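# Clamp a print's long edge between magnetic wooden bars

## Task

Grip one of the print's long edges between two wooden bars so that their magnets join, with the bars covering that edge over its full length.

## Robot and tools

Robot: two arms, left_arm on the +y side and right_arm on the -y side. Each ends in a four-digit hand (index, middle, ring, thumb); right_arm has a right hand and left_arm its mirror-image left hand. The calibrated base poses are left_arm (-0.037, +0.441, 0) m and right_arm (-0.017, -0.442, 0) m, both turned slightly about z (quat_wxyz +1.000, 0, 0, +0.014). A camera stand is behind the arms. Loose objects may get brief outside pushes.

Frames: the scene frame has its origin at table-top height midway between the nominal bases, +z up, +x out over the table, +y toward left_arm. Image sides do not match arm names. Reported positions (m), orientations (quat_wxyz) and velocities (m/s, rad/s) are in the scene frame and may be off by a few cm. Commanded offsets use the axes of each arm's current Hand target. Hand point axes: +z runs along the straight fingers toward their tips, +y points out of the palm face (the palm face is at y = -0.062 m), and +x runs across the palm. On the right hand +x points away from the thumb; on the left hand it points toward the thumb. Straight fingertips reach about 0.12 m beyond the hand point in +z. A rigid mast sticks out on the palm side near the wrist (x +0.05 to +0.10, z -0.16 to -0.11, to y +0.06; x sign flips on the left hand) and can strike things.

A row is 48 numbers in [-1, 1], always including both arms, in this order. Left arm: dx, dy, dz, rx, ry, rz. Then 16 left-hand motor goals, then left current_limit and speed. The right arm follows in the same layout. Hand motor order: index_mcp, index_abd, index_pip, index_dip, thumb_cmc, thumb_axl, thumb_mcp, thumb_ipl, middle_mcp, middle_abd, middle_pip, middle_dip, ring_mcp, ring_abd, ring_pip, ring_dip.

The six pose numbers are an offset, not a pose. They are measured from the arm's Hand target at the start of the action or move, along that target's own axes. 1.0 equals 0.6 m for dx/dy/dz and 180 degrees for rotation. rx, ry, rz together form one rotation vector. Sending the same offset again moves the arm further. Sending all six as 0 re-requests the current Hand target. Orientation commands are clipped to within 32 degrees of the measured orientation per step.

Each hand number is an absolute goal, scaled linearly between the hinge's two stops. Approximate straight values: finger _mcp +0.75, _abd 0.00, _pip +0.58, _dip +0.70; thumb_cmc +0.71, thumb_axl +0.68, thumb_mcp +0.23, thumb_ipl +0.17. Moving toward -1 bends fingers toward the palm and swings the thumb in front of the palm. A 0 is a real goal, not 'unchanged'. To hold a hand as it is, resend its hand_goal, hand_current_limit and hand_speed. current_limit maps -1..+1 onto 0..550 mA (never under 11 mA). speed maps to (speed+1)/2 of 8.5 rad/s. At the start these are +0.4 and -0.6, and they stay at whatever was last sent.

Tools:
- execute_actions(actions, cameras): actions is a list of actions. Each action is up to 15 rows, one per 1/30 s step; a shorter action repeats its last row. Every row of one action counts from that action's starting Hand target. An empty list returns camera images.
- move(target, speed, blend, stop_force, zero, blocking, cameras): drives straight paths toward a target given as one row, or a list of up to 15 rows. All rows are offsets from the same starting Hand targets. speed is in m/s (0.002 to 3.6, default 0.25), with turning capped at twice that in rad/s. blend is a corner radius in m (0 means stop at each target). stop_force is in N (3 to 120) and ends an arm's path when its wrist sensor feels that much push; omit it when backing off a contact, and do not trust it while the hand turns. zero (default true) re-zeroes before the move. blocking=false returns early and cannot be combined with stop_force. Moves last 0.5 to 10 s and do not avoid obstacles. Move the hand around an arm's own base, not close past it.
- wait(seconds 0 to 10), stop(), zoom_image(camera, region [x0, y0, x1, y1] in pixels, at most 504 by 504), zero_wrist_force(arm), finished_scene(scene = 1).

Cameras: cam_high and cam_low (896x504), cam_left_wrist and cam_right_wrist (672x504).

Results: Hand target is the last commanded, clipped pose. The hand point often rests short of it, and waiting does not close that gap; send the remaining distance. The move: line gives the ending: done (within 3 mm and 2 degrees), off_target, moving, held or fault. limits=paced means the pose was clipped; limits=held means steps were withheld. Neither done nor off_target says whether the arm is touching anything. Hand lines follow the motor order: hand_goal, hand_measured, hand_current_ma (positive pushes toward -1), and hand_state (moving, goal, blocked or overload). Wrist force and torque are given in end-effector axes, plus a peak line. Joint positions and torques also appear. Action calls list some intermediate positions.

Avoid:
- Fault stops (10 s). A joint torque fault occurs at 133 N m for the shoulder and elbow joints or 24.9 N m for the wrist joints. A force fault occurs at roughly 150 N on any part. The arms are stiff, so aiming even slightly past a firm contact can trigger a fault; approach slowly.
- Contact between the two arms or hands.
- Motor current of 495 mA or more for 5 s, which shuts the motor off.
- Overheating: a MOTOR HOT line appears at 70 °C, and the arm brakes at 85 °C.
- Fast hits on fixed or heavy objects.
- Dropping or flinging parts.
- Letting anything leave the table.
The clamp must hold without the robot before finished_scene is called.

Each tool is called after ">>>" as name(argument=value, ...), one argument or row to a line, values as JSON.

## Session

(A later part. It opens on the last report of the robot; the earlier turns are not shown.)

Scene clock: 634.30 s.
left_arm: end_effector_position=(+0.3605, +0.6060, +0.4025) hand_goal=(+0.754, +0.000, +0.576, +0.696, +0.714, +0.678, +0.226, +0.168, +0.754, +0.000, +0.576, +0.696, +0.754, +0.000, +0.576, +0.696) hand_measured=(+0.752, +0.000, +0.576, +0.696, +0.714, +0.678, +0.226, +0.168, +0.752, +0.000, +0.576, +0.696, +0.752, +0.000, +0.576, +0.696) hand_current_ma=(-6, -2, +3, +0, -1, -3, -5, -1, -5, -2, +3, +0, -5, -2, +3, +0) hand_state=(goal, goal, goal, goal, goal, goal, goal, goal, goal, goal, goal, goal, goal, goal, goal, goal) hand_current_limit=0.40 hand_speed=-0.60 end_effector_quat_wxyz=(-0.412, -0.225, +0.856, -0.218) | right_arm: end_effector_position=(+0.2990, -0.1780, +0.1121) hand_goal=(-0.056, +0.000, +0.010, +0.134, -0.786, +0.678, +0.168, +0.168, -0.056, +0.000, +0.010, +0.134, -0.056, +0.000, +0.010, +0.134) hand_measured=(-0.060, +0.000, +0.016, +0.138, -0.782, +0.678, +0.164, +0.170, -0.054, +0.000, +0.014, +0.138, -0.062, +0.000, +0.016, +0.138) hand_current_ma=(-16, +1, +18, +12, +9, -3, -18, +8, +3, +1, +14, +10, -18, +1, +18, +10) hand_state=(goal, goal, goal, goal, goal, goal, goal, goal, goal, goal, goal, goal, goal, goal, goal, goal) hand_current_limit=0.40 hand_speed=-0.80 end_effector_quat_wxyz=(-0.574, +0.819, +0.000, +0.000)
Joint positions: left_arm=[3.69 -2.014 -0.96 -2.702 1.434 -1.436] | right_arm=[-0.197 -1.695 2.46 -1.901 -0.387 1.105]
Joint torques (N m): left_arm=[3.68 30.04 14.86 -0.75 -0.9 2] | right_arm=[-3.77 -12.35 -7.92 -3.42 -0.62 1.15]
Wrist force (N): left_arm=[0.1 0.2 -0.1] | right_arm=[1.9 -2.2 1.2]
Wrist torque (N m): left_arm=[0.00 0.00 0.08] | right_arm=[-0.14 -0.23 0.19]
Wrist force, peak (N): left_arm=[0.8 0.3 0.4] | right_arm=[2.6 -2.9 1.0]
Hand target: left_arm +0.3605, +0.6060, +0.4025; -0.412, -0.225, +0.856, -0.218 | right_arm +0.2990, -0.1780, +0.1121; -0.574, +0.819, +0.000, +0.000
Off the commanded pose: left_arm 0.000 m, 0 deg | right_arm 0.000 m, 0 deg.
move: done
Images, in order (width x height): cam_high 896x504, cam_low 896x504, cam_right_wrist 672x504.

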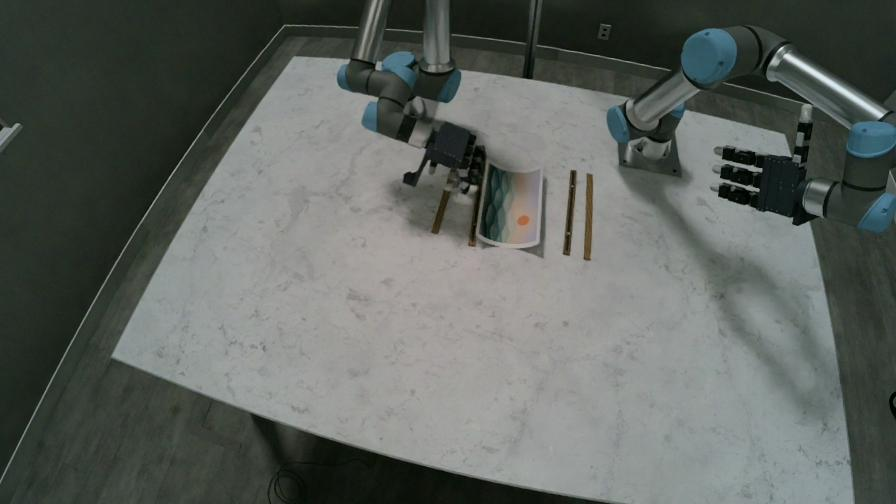

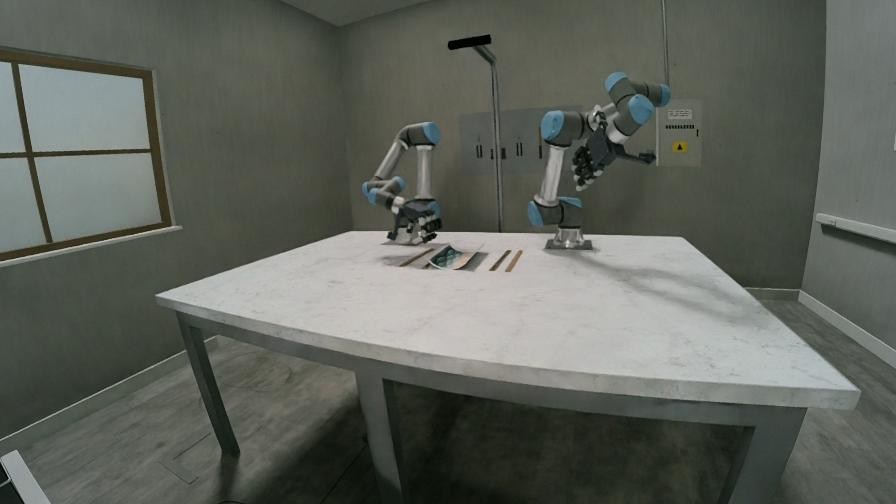

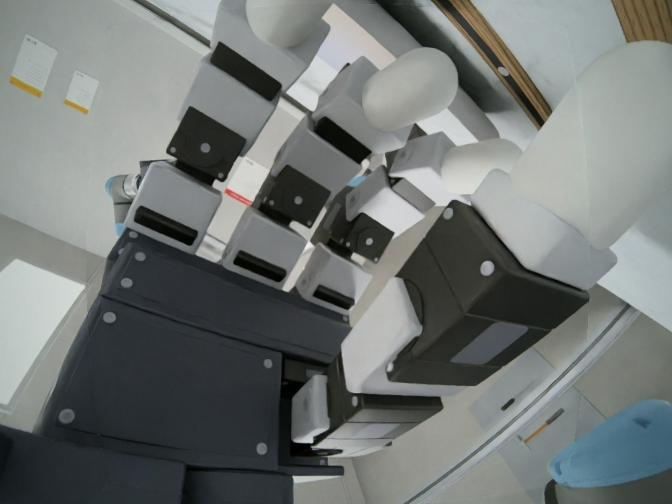

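>>> move(
  target=[0,0,0,0,0,0,0.754,0,0.576,0.696,0.714,0.678,0.226,0.168,0.754,0,0.576,0.696,0.754,0,0.576,0.696,0.4,-0.6,0,0.0907,0.0534,0,0,0,-0.0562,0,0.0109,0.1341,-0.786,0.678,0.1685,0.168,-0.0562,0,0.0109,0.1341,-0.0562,0,0.0109,0.1341,0.4,-0.8],
  speed=0.08,
)

>>> move(
  target=[0,0,0,0,0,0,0.754,0,0.576,0.696,0.714,0.678,0.226,0.168,0.754,0,0.576,0.696,0.754,0,0.576,0.696,0.4,-0.6,0,0.0251,0.0091,0,0,0,-0.0562,0,0.0109,0.1341,-0.786,0.678,0.1685,0.168,-0.0562,0,0.0109,0.1341,-0.0562,0,0.0109,0.1341,0.4,-0.8],
  speed=0.006,
  stop_force=3,
  cameras=["cam_high","cam_low","cam_right_wrist"],
)

>>> zoom_image(
  camera="cam_low",
  region=[380, 225, 460, 280],
)

>>> zoom_image(
  camera="cam_right_wrist",
  region=[340, 0, 672, 260],
)

Scene clock: 647.17 s.
left_arm: end_effector_position=(+0.3605, +0.6060, +0.4025) hand_goal=(+0.754, +0.000, +0.576, +0.696, +0.714, +0.678, +0.226, +0.168, +0.754, +0.000, +0.576, +0.696, +0.754, +0.000, +0.576, +0.696) hand_measured=(+0.752, +0.000, +0.576, +0.696, +0.714, +0.678, +0.226, +0.168, +0.752, +0.000, +0.576, +0.696, +0.752, +0.000, +0.576, +0.696) hand_current_ma=(-6, -2, +3, +0, -1, -3, -5, -1, -5, -2, +3, +0, -5, -2, +3, +0) hand_state=(goal, goal, goal, goal, goal, goal, goal, goal, goal, goal, goal, goal, goal, goal, goal, goal) hand_current_limit=0.40 hand_speed=-0.60 end_effector_quat_wxyz=(-0.412, -0.225, +0.856, -0.218) | right_arm: end_effector_position=(+0.2989, -0.1665, +0.0500) hand_goal=(-0.056, +0.000, +0.010, +0.134, -0.786, +0.678, +0.168, +0.168, -0.056, +0.000, +0.010, +0.134, -0.056, +0.000, +0.010, +0.134) hand_measured=(-0.060, +0.000, +0.016, +0.138, -0.782, +0.678, +0.164, +0.170, -0.054, +0.000, +0.014, +0.138, -0.062, +0.000, +0.016, +0.138) hand_current_ma=(-15, +1, +18, +12, +9, -3, -18, +7, +3, +1, +14, +10, -18, +1, +18, +10) hand_state=(goal, goal, goal, goal, goal, goal, goal, goal, goal, goal, goal, goal, goal, goal, goal, goal) hand_current_limit=0.40 hand_speed=-0.80 end_effector_quat_wxyz=(-0.574, +0.819, +0.000, +0.000)
Joint positions: left_arm=[3.69 -2.014 -0.96 -2.702 1.434 -1.436] | right_arm=[-0.161 -1.478 2.541 -2.28 -0.373 1.193]
Joint torques (N m): left_arm=[3.63 29.74 14.51 -0.69 -0.94 2.08] | right_arm=[-5.72 -13.97 -18.79 -1.65 -0.56 -1.3]
Wrist force (N): left_arm=[0.1 0.2 -0.3] | right_arm=[1.7 -2.2 0.9]
Wrist torque (N m): left_arm=[0.03 -0.01 0.08] | right_arm=[-0.10 -0.20 0.11]
Wrist force, peak (N): left_arm=[0.8 0.6 -0.2] | right_arm=[2.4 -3.3 1.0]
Hand target: left_arm +0.3605, +0.6060, +0.4025; -0.412, -0.225, +0.856, -0.218 | right_arm +0.2989, -0.1665, +0.0500; -0.574, +0.819, +0.000, +0.000
Off the commanded pose: left_arm 0.000 m, 0 deg | right_arm 0.000 m, 0 deg.
move: done

Scene clock: 649.97 s.
left_arm: end_effector_position=(+0.3605, +0.6060, +0.4025) hand_goal=(+0.754, +0.000, +0.576, +0.696, +0.714, +0.678, +0.226, +0.168, +0.754, +0.000, +0.576, +0.696, +0.754, +0.000, +0.576, +0.696) hand_measured=(+0.752, +0.000, +0.576, +0.696, +0.714, +0.678, +0.226, +0.168, +0.752, +0.000, +0.576, +0.696, +0.752, +0.000, +0.576, +0.696) hand_current_ma=(-6, -2, +3, +0, -1, -3, -5, -1, -5, -2, +3, +0, -5, -2, +3, +0) hand_state=(goal, goal, goal, goal, goal, goal, goal, goal, goal, goal, goal, goal, goal, goal, goal, goal) hand_current_limit=0.40 hand_speed=-0.60 end_effector_quat_wxyz=(-0.412, -0.225, +0.856, -0.218) | right_arm: end_effector_position=(+0.2989, -0.1666, +0.0395) hand_goal=(-0.056, +0.000, +0.010, +0.134, -0.786, +0.678, +0.168, +0.168, -0.056, +0.000, +0.010, +0.134, -0.056, +0.000, +0.010, +0.134) hand_measured=(-0.058, +0.000, +0.010, +0.134, -0.782, +0.678, +0.164, +0.170, -0.056, +0.000, +0.010, +0.132, -0.058, +0.000, +0.012, +0.134) hand_current_ma=(-5, +1, +1, -1, +9, -3, -18, +7, +2, +1, -1, -3, -9, +1, +4, +1) hand_state=(goal, goal, goal, goal, goal, goal, goal, goal, goal, goal, goal, goal, goal, goal, goal, goal) hand_current_limit=0.40 hand_speed=-0.80 end_effector_quat_wxyz=(-0.574, +0.819, +0.000, +0.000)
Joint positions: left_arm=[3.69 -2.014 -0.96 -2.702 1.434 -1.436] | right_arm=[-0.162 -1.439 2.549 -2.326 -0.373 1.193]
Joint torques (N m): left_arm=[3.75 29.32 14.24 -0.71 -0.99 1.87] | right_arm=[-5.18 -25.38 -18.46 0.18 -1.14 -0.47]
Wrist force (N): left_arm=[0.3 0.3 -0.2] | right_arm=[2.2 -2.0 0.9]
Wrist torque (N m): left_arm=[0.03 -0.03 0.09] | right_arm=[-0.07 -0.26 0.15]
Wrist force, peak (N): left_arm=[0.7 0.3 -0.3] | right_arm=[1.9 -6.7 1.4]
Hand target: left_arm +0.3605, +0.6060, +0.4025; -0.412, -0.225, +0.856, -0.218 | right_arm +0.2989, -0.1666, +0.0395; -0.574, +0.819, +0.000, +0.000 (not the last commanded pose)
Off the commanded pose: left_arm 0.000 m, 0 deg | right_arm 0.006 m, 0 deg.
move: contact (right_arm)
Images, in order (width x height): cam_high 896x504, cam_low 896x504, cam_right_wrist 672x504.

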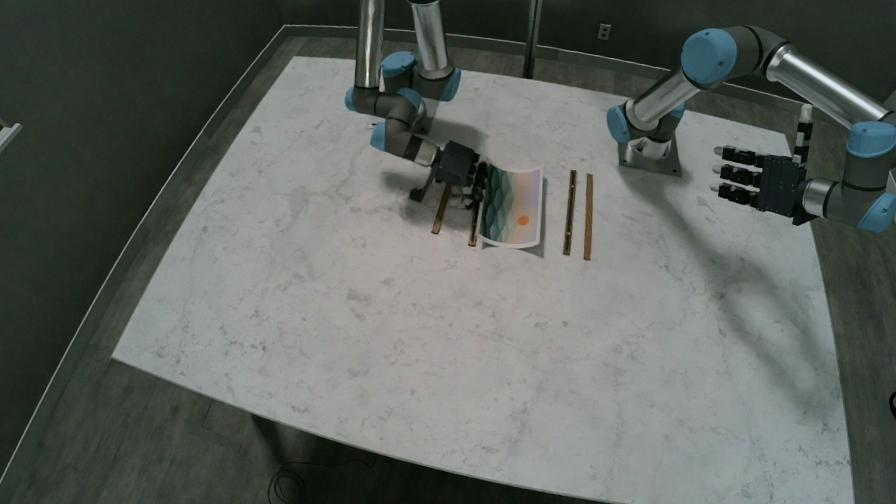

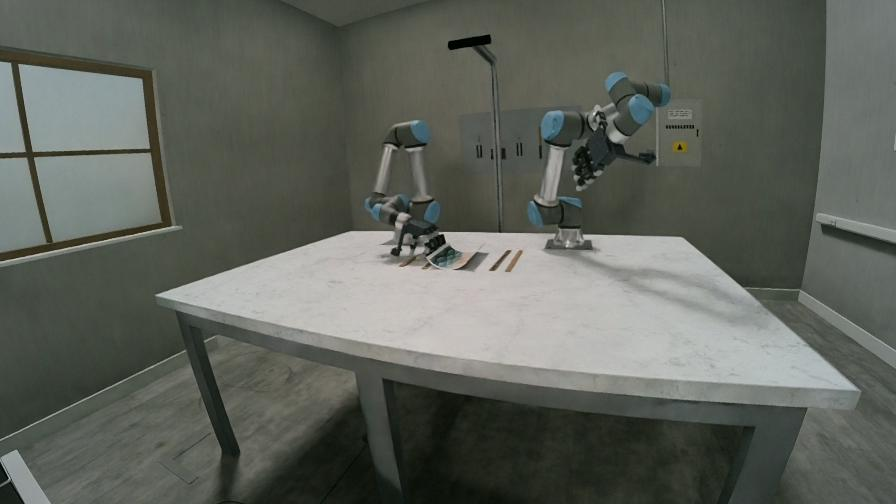

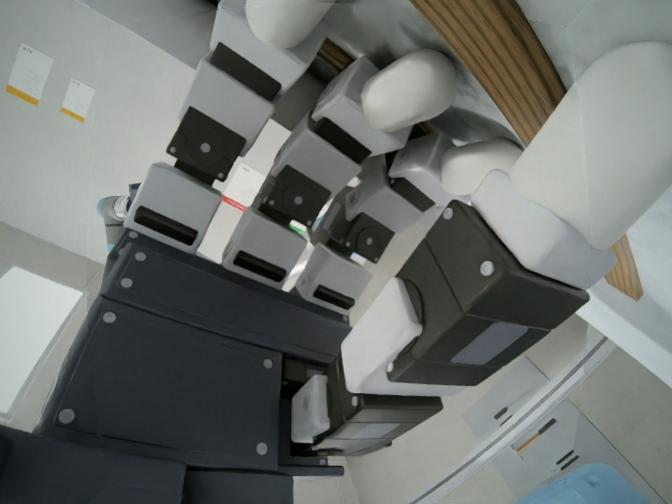

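Scaled by 6.300 from the camera's 896x504 image, which has a finer 1280x720 frame.

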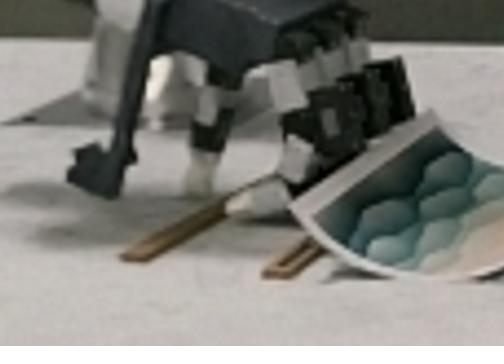

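Scaled by 1.518 from the camera's 672x504 image, which has a finer 960x720 frame.

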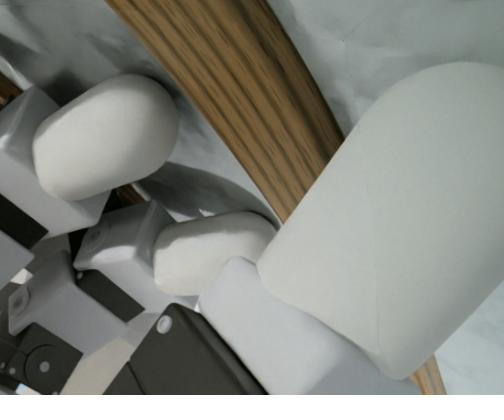

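>>> move(
  target=[0,0,0,0,0,0,0.754,0,0.576,0.696,0.714,0.678,0.226,0.168,0.754,0,0.576,0.696,0.754,0,0.576,0.696,0.4,-0.6,0,0,0,0,0,0,-0.0562,0,0.0109,0.1341,-0.786,0.678,-0.17,0.168,-0.0562,0,0.0109,0.1341,-0.0562,0,0.0109,0.1341,0.2,-0.95],
  cameras=["cam_low","cam_right_wrist","cam_high"],
)

>>> zoom_image(
  camera="cam_low",
  region=[380, 225, 460, 280],
)

>>> zoom_image(
  camera="cam_right_wrist",
  region=[340, 0, 672, 260],
)

Scene clock: 656.17 s.
left_arm: end_effector_position=(+0.3605, +0.6060, +0.4025) hand_goal=(+0.754, +0.000, +0.576, +0.696, +0.714, +0.678, +0.226, +0.168, +0.754, +0.000, +0.576, +0.696, +0.754, +0.000, +0.576, +0.696) hand_measured=(+0.752, +0.000, +0.576, +0.696, +0.714, +0.678, +0.226, +0.168, +0.752, +0.000, +0.576, +0.696, +0.752, +0.000, +0.576, +0.696) hand_current_ma=(-6, -2, +3, +0, -1, -3, -5, -1, -5, -2, +3, +0, -5, -2, +3, +0) hand_state=(goal, goal, goal, goal, goal, goal, goal, goal, goal, goal, goal, goal, goal, goal, goal, goal) hand_current_limit=0.40 hand_speed=-0.60 end_effector_quat_wxyz=(-0.412, -0.225, +0.856, -0.218) | right_arm: end_effector_position=(+0.2989, -0.1666, +0.0396) hand_goal=(-0.056, +0.000, +0.010, +0.134, -0.786, +0.678, -0.170, +0.168, -0.056, +0.000, +0.010, +0.134, -0.056, +0.000, +0.010, +0.134) hand_measured=(-0.058, +0.000, +0.010, +0.134, -0.786, +0.678, +0.098, +0.180, -0.056, +0.000, +0.010, +0.132, -0.058, +0.000, +0.012, +0.134) hand_current_ma=(-5, +1, +1, -1, +1, -3, +330, +64, +2, +1, -1, -3, -9, +1, +4, +1) hand_state=(goal, goal, goal, goal, goal, goal, blocked, goal, goal, goal, goal, goal, goal, goal, goal, goal) hand_current_limit=0.20 hand_speed=-0.95 end_effector_quat_wxyz=(-0.574, +0.819, +0.000, +0.000)
Joint positions: left_arm=[3.69 -2.014 -0.96 -2.702 1.434 -1.436] | right_arm=[-0.162 -1.439 2.549 -2.326 -0.373 1.193]
Joint torques (N m): left_arm=[3.24 29.63 14.04 -0.76 -1.04 1.96] | right_arm=[0.82 -23.49 -17.3 -0.5 -1.04 0.62]
Wrist force (N): left_arm=[0.2 -0.1 -0.1] | right_arm=[1.5 -4.8 -1.5]
Wrist torque (N m): left_arm=[-0.02 -0.02 0.10] | right_arm=[-0.43 -0.16 0.09]
Wrist force, peak (N): left_arm=[0.2 0.4 0.6] | right_arm=[1.5 -4.8 -1.5]
Hand target: left_arm +0.3605, +0.6060, +0.4025; -0.412, -0.225, +0.856, -0.218 | right_arm +0.2989, -0.1666, +0.0395; -0.574, +0.819, +0.000, +0.000
Off the commanded pose: left_arm 0.000 m, 0 deg | right_arm 0.000 m, 0 deg.
move: done
Images, in order (width x height): cam_high 896x504, cam_low 896x504, cam_right_wrist 672x504.

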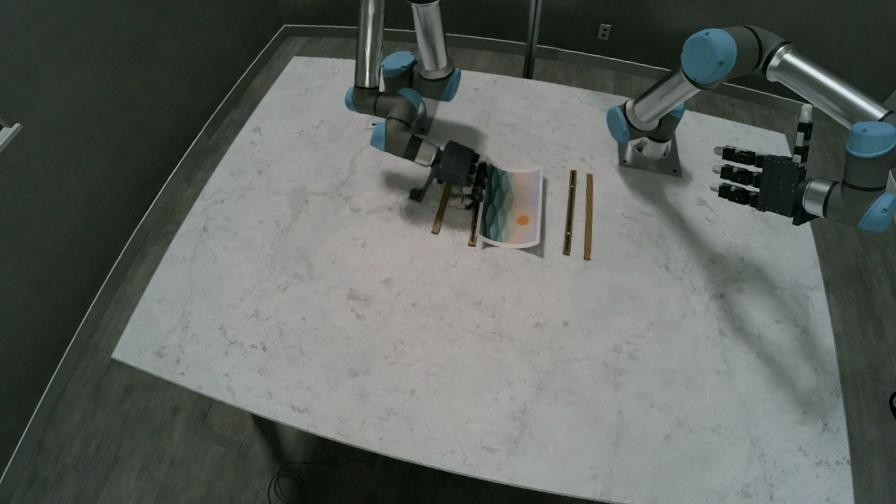

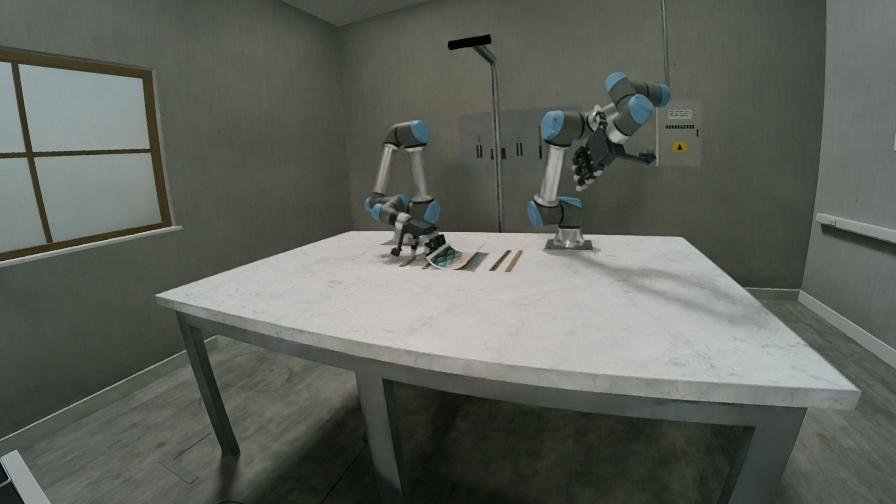

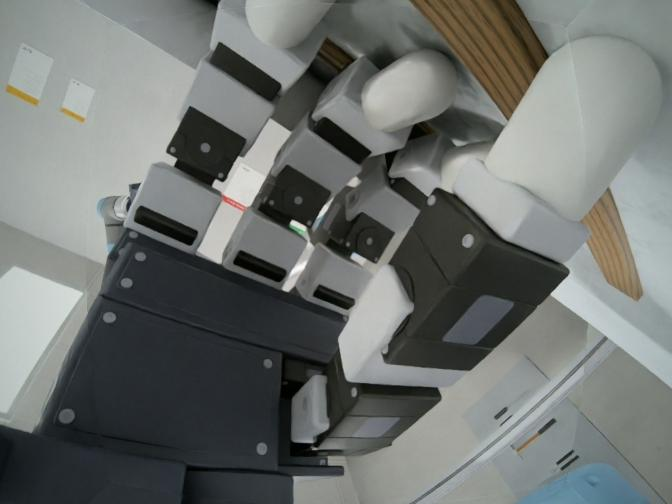

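Scaled by 6.300 from the camera's 896x504 image, which has a finer 1280x720 frame.

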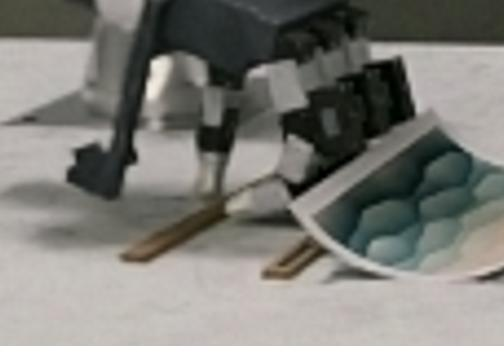

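Scaled by 1.518 from the camera's 672x504 image, which has a finer 960x720 frame.

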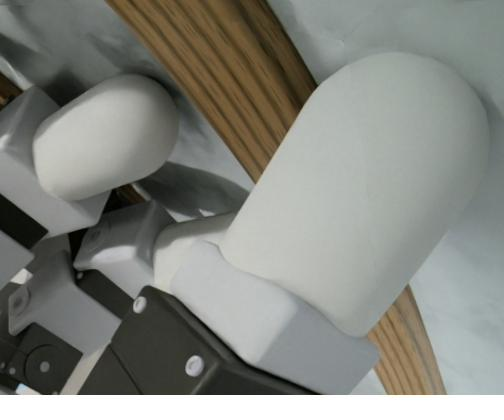

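>>> move(
  target=[0,0,0,0,0,0,0.754,0,0.576,0.696,0.714,0.678,0.226,0.168,0.754,0,0.576,0.696,0.754,0,0.576,0.696,0.4,-0.6,0,-0.0027,-0.001,0,0,0,-0.0562,0,0.0109,0.1341,-0.786,0.678,-0.17,0.168,-0.0562,0,0.0109,0.1341,-0.0562,0,0.0109,0.1341,0.2,-0.95],
  speed=0.01,
  cameras=["cam_low","cam_right_wrist","cam_high"],
)

>>> zoom_image(
  camera="cam_low",
  region=[380, 225, 460, 280],
)

>>> zoom_image(
  camera="cam_right_wrist",
  region=[340, 0, 672, 260],
)

Scene clock: 697.13 s.
left_arm: end_effector_position=(+0.3605, +0.6060, +0.4025) hand_goal=(+0.754, +0.000, +0.576, +0.696, +0.714, +0.678, +0.226, +0.168, +0.754, +0.000, +0.576, +0.696, +0.754, +0.000, +0.576, +0.696) hand_measured=(+0.752, +0.000, +0.576, +0.696, +0.714, +0.678, +0.226, +0.168, +0.752, +0.000, +0.576, +0.696, +0.752, +0.000, +0.576, +0.696) hand_current_ma=(-6, -2, +3, +0, -1, -3, -5, -1, -5, -2, +3, +0, -5, -2, +3, +0) hand_state=(goal, goal, goal, goal, goal, goal, goal, goal, goal, goal, goal, goal, goal, goal, goal, goal) hand_current_limit=0.40 hand_speed=-0.60 end_effector_quat_wxyz=(-0.412, -0.225, +0.856, -0.218) | right_arm: end_effector_position=(+0.2989, -0.1666, +0.0413) hand_goal=(-0.056, +0.000, +0.010, +0.134, -0.786, +0.678, -0.170, +0.168, -0.056, +0.000, +0.010, +0.134, -0.056, +0.000, +0.010, +0.134) hand_measured=(-0.054, +0.000, +0.010, +0.134, -0.788, +0.678, +0.000, +0.176, -0.056, +0.000, +0.010, +0.132, -0.056, +0.000, +0.012, +0.134) hand_current_ma=(+4, +1, +1, -1, -7, -3, +239, +41, +2, +1, +0, -3, +1, +1, +4, +1) hand_state=(goal, goal, goal, goal, goal, goal, moving, goal, goal, goal, goal, goal, goal, goal, goal, goal) hand_current_limit=0.20 hand_speed=-0.95 end_effector_quat_wxyz=(-0.574, +0.819, +0.000, +0.000)
Joint positions: left_arm=[3.69 -2.014 -0.96 -2.702 1.434 -1.436] | right_arm=[-0.162 -1.446 2.548 -2.318 -0.373 1.193]
Joint torques (N m): left_arm=[3.41 29.36 14.17 -0.74 -1.21 1.95] | right_arm=[0.21 -16.42 -16.61 -1.23 -0.94 -1.4]
Wrist force (N): left_arm=[0.4 -0.3 -0.1] | right_arm=[2.1 -2.7 0.0]
Wrist torque (N m): left_arm=[-0.06 -0.05 0.11] | right_arm=[-0.11 -0.24 0.13]
Wrist force, peak (N): left_arm=[1.0 -0.2 0.0] | right_arm=[1.8 -5.2 -1.6]
Hand target: left_arm +0.3605, +0.6060, +0.4025; -0.412, -0.225, +0.856, -0.218 | right_arm +0.2989, -0.1666, +0.0413; -0.574, +0.819, +0.000, +0.000
Off the commanded pose: left_arm 0.000 m, 0 deg | right_arm 0.000 m, 0 deg.
move: done
Images, in order (width x height): cam_high 896x504, cam_low 896x504, cam_right_wrist 672x504.

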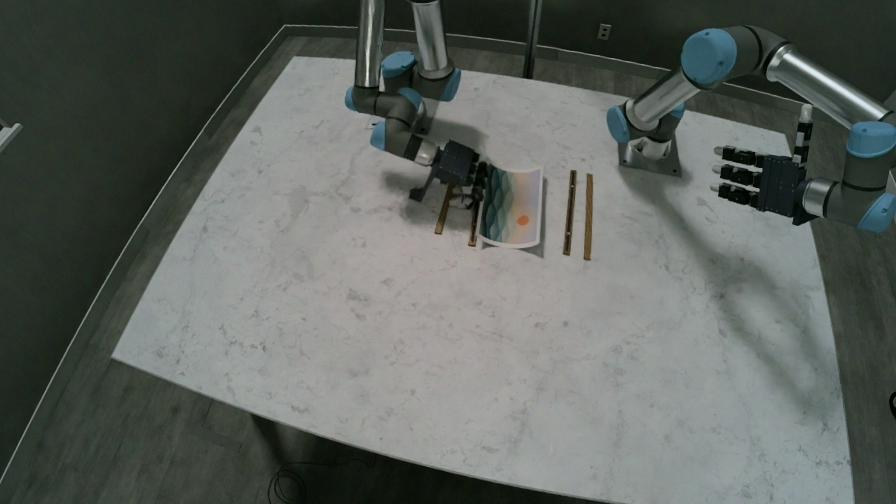

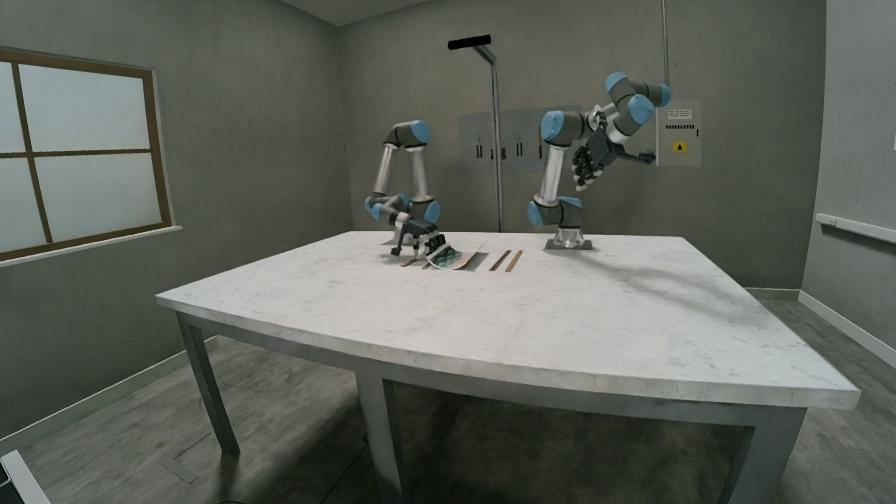

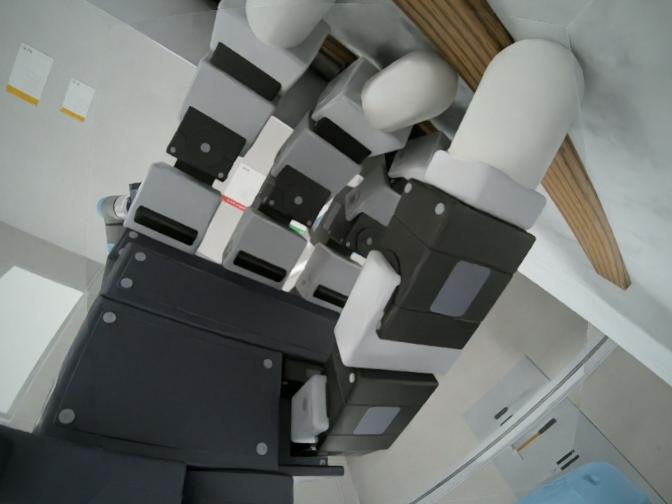

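Scaled by 6.300 from the camera's 896x504 image, which has a finer 1280x720 frame.

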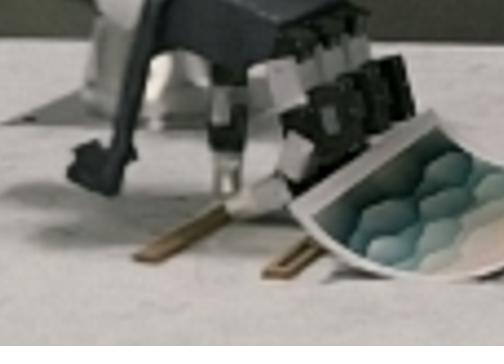

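Scaled by 1.518 from the camera's 672x504 image, which has a finer 960x720 frame.

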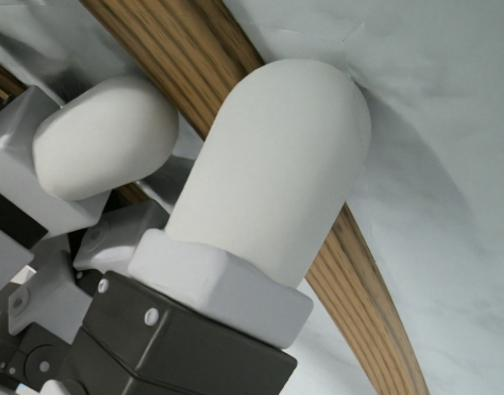

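>>> move(
  target=[0,0,0,0,0,0,0.754,0,0.576,0.696,0.714,0.678,0.226,0.168,0.754,0,0.576,0.696,0.754,0,0.576,0.696,0.4,-0.6,0,0.0017,0.0006,0,0,0,-0.0562,0,0.0109,0.1341,-0.786,0.678,-0.25,0.168,-0.0562,0,0.0109,0.1341,-0.0562,0,0.0109,0.1341,0.65,-0.9],
  speed=0.01,
)

Scene clock: 703.27 s.
left_arm: end_effector_position=(+0.3605, +0.6060, +0.4025) hand_goal=(+0.754, +0.000, +0.576, +0.696, +0.714, +0.678, +0.226, +0.168, +0.754, +0.000, +0.576, +0.696, +0.754, +0.000, +0.576, +0.696) hand_measured=(+0.752, +0.000, +0.576, +0.696, +0.714, +0.678, +0.226, +0.168, +0.752, +0.000, +0.576, +0.696, +0.752, +0.000, +0.576, +0.696) hand_current_ma=(-6, -2, +3, +0, -1, -3, -5, -1, -5, -2, +3, +0, -5, -2, +3, +0) hand_state=(goal, goal, goal, goal, goal, goal, goal, goal, goal, goal, goal, goal, goal, goal, goal, goal) hand_current_limit=0.40 hand_speed=-0.60 end_effector_quat_wxyz=(-0.412, -0.225, +0.856, -0.218) | right_arm: end_effector_position=(+0.2989, -0.1666, +0.0402) hand_goal=(-0.056, +0.000, +0.010, +0.134, -0.786, +0.678, -0.250, +0.168, -0.056, +0.000, +0.010, +0.134, -0.056, +0.000, +0.010, +0.134) hand_measured=(-0.050, +0.002, +0.006, +0.126, -0.788, +0.678, -0.010, +0.184, -0.052, +0.000, +0.004, +0.126, -0.052, +0.000, +0.006, +0.128) hand_current_ma=(+17, +2, -15, -29, -7, -3, +454, +84, +14, +2, -16, -27, +13, +2, -14, -22) hand_state=(goal, goal, goal, goal, goal, goal, blocked, goal, goal, goal, goal, goal, goal, goal, goal, goal) hand_current_limit=0.65 hand_speed=-0.90 end_effector_quat_wxyz=(-0.574, +0.819, +0.000, +0.000)
Joint positions: left_arm=[3.69 -2.014 -0.96 -2.702 1.434 -1.436] | right_arm=[-0.162 -1.442 2.549 -2.323 -0.373 1.193]
Joint torques (N m): left_arm=[3.49 29.81 14.29 -0.71 -1.36 1.96] | right_arm=[-7.63 -8.49 0.12 -3.3 -1.48 -1.32]
Wrist force (N): left_arm=[0.2 0.1 -0.1] | right_arm=[-2.0 -25.9 -5.3]
Wrist torque (N m): left_arm=[0.01 -0.01 0.09] | right_arm=[-1.77 0.04 -0.11]
Wrist force, peak (N): left_arm=[0.6 0.2 -0.5] | right_arm=[-2.0 -25.9 -5.3]
Hand target: left_arm +0.3605, +0.6060, +0.4025; -0.412, -0.225, +0.856, -0.218 | right_arm +0.2989, -0.1666, +0.0402; -0.574, +0.819, +0.000, +0.000
Off the commanded pose: left_arm 0.000 m, 0 deg | right_arm 0.000 m, 0 deg.
move: done

>>> move(
  target=[0,0,0,0,0,0,0.754,0,0.576,0.696,0.714,0.678,0.226,0.168,0.754,0,0.576,0.696,0.754,0,0.576,0.696,0.4,-0.6,0,-0.0157,-0.0057,0,0,0,-0.0562,0,0.0109,0.1341,-0.786,0.678,-0.25,0.168,-0.0562,0,0.0109,0.1341,-0.0562,0,0.0109,0.1341,0.65,-0.9],
  speed=0.01,
  cameras=["cam_low","cam_right_wrist"],
)

>>> zoom_image(
  camera="cam_low",
  region=[380, 225, 460, 280],
)

>>> zoom_image(
  camera="cam_right_wrist",
  region=[340, 0, 672, 260],
)

Scene clock: 709.67 s.
left_arm: end_effector_position=(+0.3605, +0.6060, +0.4025) hand_goal=(+0.754, +0.000, +0.576, +0.696, +0.714, +0.678, +0.226, +0.168, +0.754, +0.000, +0.576, +0.696, +0.754, +0.000, +0.576, +0.696) hand_measured=(+0.752, +0.000, +0.576, +0.696, +0.714, +0.678, +0.226, +0.168, +0.752, +0.000, +0.576, +0.696, +0.752, +0.000, +0.576, +0.696) hand_current_ma=(-6, -2, +3, +0, -1, -3, -5, -1, -5, -2, +3, +0, -5, -2, +3, +0) hand_state=(goal, goal, goal, goal, goal, goal, goal, goal, goal, goal, goal, goal, goal, goal, goal, goal) hand_current_limit=0.40 hand_speed=-0.60 end_effector_quat_wxyz=(-0.412, -0.225, +0.856, -0.218) | right_arm: end_effector_position=(+0.2989, -0.1666, +0.0503) hand_goal=(-0.056, +0.000, +0.010, +0.134, -0.786, +0.678, -0.250, +0.168, -0.056, +0.000, +0.010, +0.134, -0.056, +0.000, +0.010, +0.134) hand_measured=(-0.054, +0.000, +0.012, +0.132, -0.786, +0.678, -0.140, +0.186, -0.040, +0.004, +0.012, +0.130, -0.054, +0.000, +0.012, +0.132) hand_current_ma=(+3, +2, +8, -6, +2, -3, +454, +89, +64, +10, +4, -12, +4, +2, +4, -6) hand_state=(goal, goal, goal, goal, goal, goal, blocked, goal, goal, goal, goal, goal, goal, goal, goal, goal) hand_current_limit=0.65 hand_speed=-0.90 end_effector_quat_wxyz=(-0.574, +0.819, +0.000, +0.000)
Joint positions: left_arm=[3.69 -2.014 -0.96 -2.702 1.434 -1.436] | right_arm=[-0.162 -1.479 2.541 -2.278 -0.373 1.193]
Joint torques (N m): left_arm=[3.15 30 13.79 -0.75 -1.35 1.97] | right_arm=[3 -8.7 -15.19 -2.85 4.1 -0.82]
Wrist force (N): left_arm=[0.1 -0.1 -0.1] | right_arm=[1.9 -2.1 0.9]
Wrist torque (N m): left_arm=[-0.01 -0.01 0.08] | right_arm=[-0.09 -0.24 0.14]
Wrist force, peak (N): left_arm=[0.9 0.6 0.1] | right_arm=[-2.1 -26.1 -5.4]
Hand target: left_arm +0.3605, +0.6060, +0.4025; -0.412, -0.225, +0.856, -0.218 | right_arm +0.2989, -0.1666, +0.0502; -0.574, +0.819, +0.000, +0.000
Off the commanded pose: left_arm 0.000 m, 0 deg | right_arm 0.000 m, 0 deg.
move: done
Images, in order (width x height): cam_low 896x504, cam_right_wrist 672x504.

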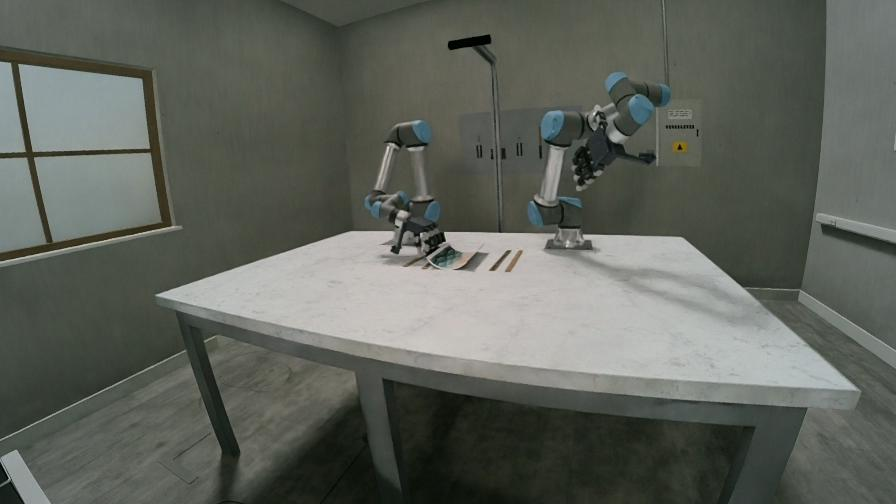

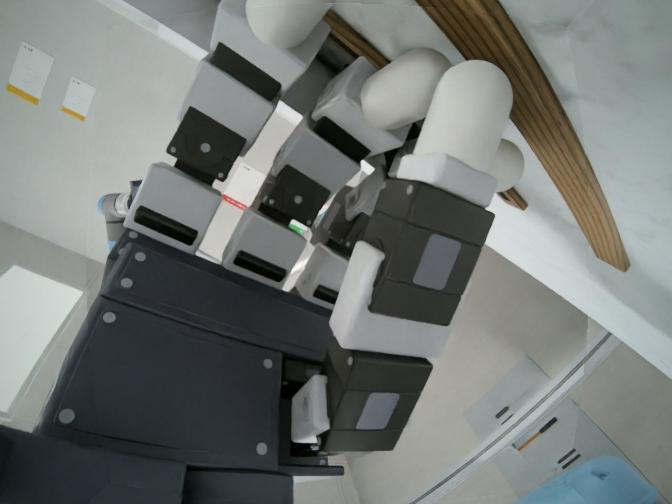

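Scaled by 6.300 from the camera's 896x504 image, which has a finer 1280x720 frame.

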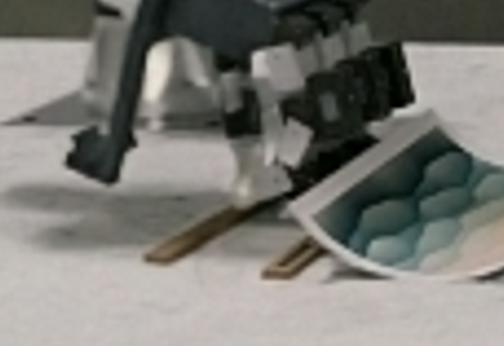

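Scaled by 1.518 from the camera's 672x504 image, which has a finer 960x720 frame.

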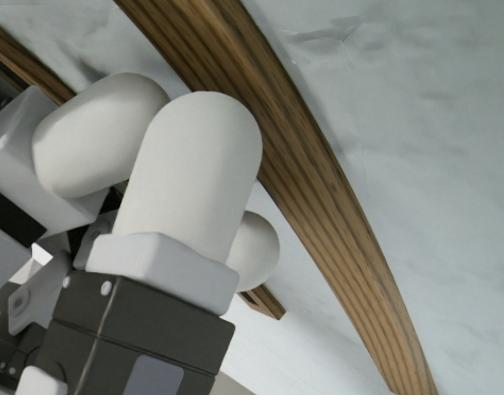

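>>> move(
  target=[0,0,0,0,0,0,0.754,0,0.576,0.696,0.714,0.678,0.226,0.168,0.754,0,0.576,0.696,0.754,0,0.576,0.696,0.4,-0.6,0,-0.0783,-0.0285,0,0,0,0.137,0,0.576,0.696,-0.786,0.678,0.1685,0.168,0.137,0,0.576,0.696,0.137,0,0.576,0.696,0.4,-0.6],
  speed=0.1,
  cameras=["all"],
)

>>> zoom_image(
  camera="cam_left_wrist",
  region=[290, 60, 550, 300],
)

>>> zoom_image(
  camera="cam_right_wrist",
  region=[150, 0, 450, 225],
)

>>> zoom_image(
  camera="cam_high",
  region=[410, 120, 530, 260],
)

>>> zoom_image(
  camera="cam_low",
  region=[540, 110, 680, 200],
)

Scene clock: 764.03 s.
left_arm: end_effector_position=(+0.3605, +0.6060, +0.4025) hand_goal=(+0.754, +0.000, +0.576, +0.696, +0.714, +0.678, +0.226, +0.168, +0.754, +0.000, +0.576, +0.696, +0.754, +0.000, +0.576, +0.696) hand_measured=(+0.752, +0.000, +0.576, +0.696, +0.714, +0.678, +0.226, +0.168, +0.752, +0.000, +0.576, +0.696, +0.752, +0.000, +0.576, +0.696) hand_current_ma=(-6, -2, +3, +0, -1, -3, -5, -1, -5, -2, +3, +0, -5, -2, +3, +0) hand_state=(goal, goal, goal, goal, goal, goal, goal, goal, goal, goal, goal, goal, goal, goal, goal, goal) hand_current_limit=0.40 hand_speed=-0.60 end_effector_quat_wxyz=(-0.412, -0.225, +0.856, -0.218) | right_arm: end_effector_position=(+0.2990, -0.1666, +0.1002) hand_goal=(+0.138, +0.000, +0.576, +0.696, -0.786, +0.678, +0.168, +0.168, +0.138, +0.000, +0.576, +0.696, +0.138, +0.000, +0.576, +0.696) hand_measured=(+0.126, +0.000, +0.570, +0.692, -0.784, +0.678, +0.164, +0.170, +0.126, +0.004, +0.572, +0.694, +0.126, +0.000, +0.570, +0.692) hand_current_ma=(-41, +2, -21, -11, +3, -2, -18, +8, -41, +10, -15, -9, -44, +2, -19, -9) hand_state=(goal, goal, goal, goal, goal, goal, goal, goal, goal, goal, goal, goal, goal, goal, goal, goal) hand_current_limit=0.40 hand_speed=-0.60 end_effector_quat_wxyz=(-0.574, +0.819, +0.000, +0.000)
Joint positions: left_arm=[3.69 -2.014 -0.96 -2.702 1.434 -1.436] | right_arm=[-0.162 -1.642 2.487 -2.061 -0.373 1.193]
Joint torques (N m): left_arm=[3.16 30.34 14.6 -0.73 -1.73 2.01] | right_arm=[-1.63 -15.3 -7.04 -3.41 1.69 1.64]
Wrist force (N): left_arm=[0.6 -0.1 -0.1] | right_arm=[1.9 -2.1 1.2]
Wrist torque (N m): left_arm=[-0.02 -0.07 0.13] | right_arm=[-0.21 -0.22 0.18]
Wrist force, peak (N): left_arm=[0.6 0.6 -0.3] | right_arm=[1.9 -4.2 -0.7]
Hand target: left_arm +0.3605, +0.6060, +0.4025; -0.412, -0.225, +0.856, -0.218 | right_arm +0.2990, -0.1666, +0.1002; -0.574, +0.819, +0.000, +0.000
Off the commanded pose: left_arm 0.000 m, 0 deg | right_arm 0.000 m, 0 deg.
move: done

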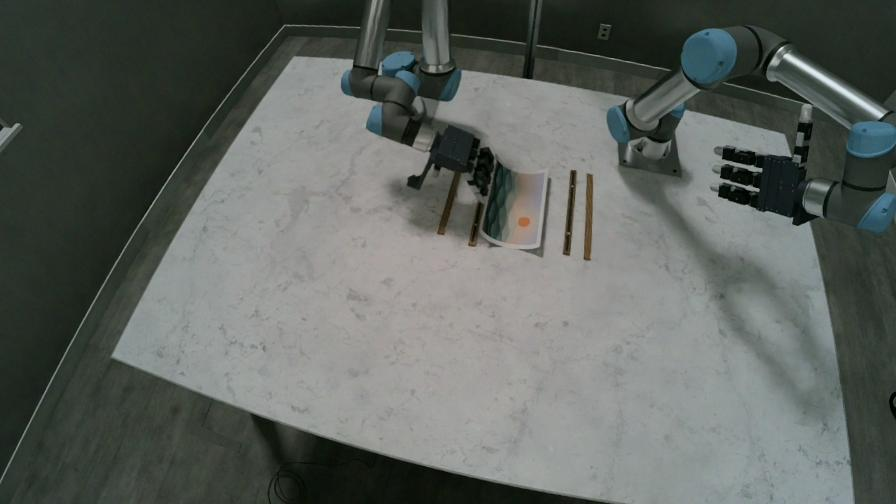

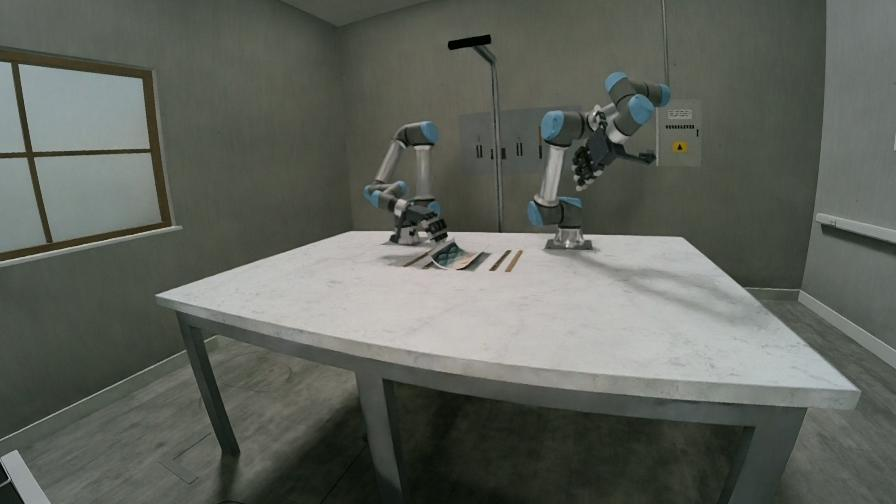

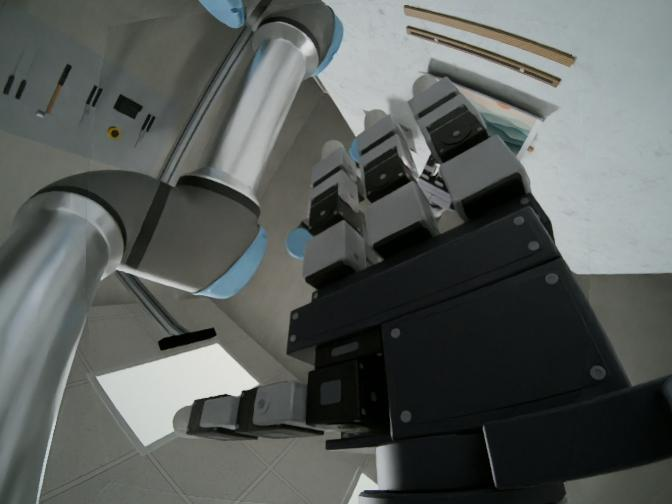

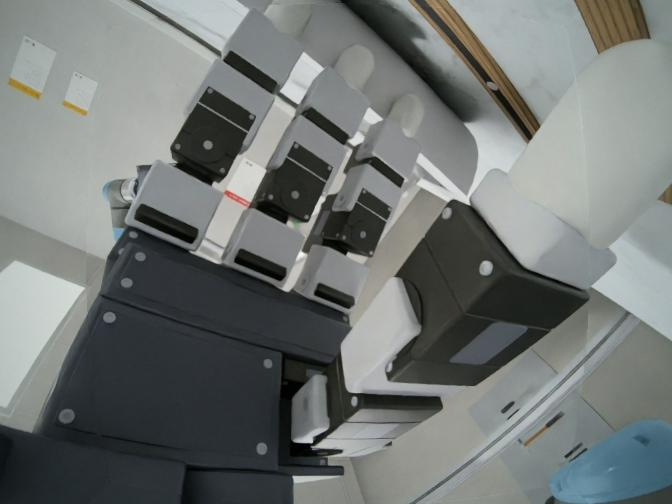

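Scaled by 1.938 from the camera's 672x504 image, which has a finer 960x720 frame.

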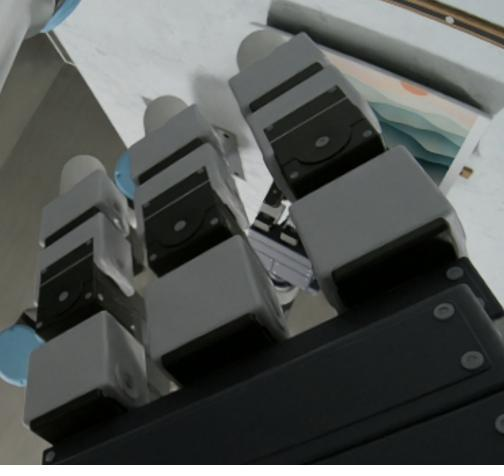

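Scaled by 1.680 from the camera's 672x504 image, which has a finer 960x720 frame.

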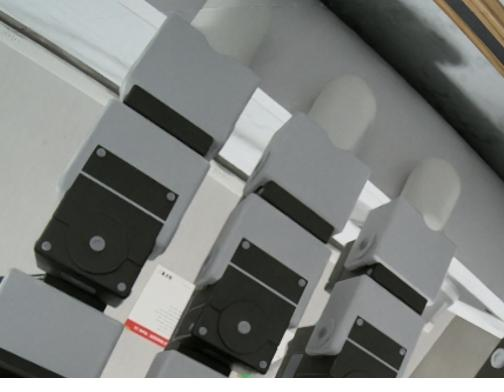

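Scaled by 3.600 from the camera's 896x504 image, which has a finer 1280x720 frame.

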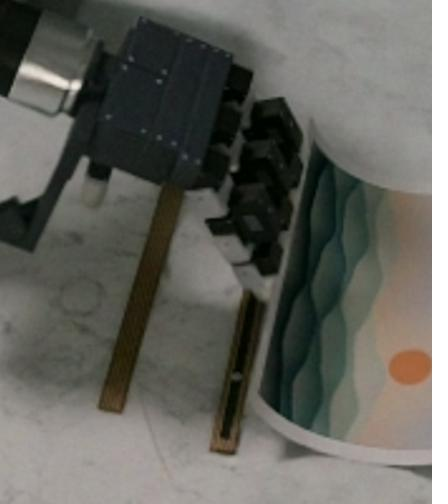

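Scaled by 3.600 from the camera's 896x504 image, which has a finer 1280x720 frame.

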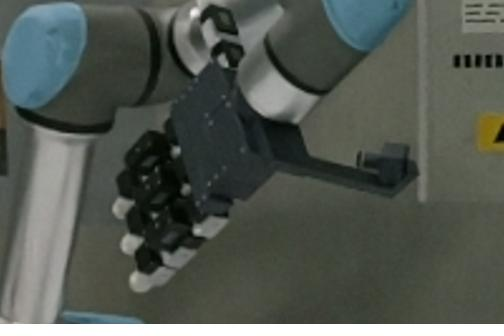

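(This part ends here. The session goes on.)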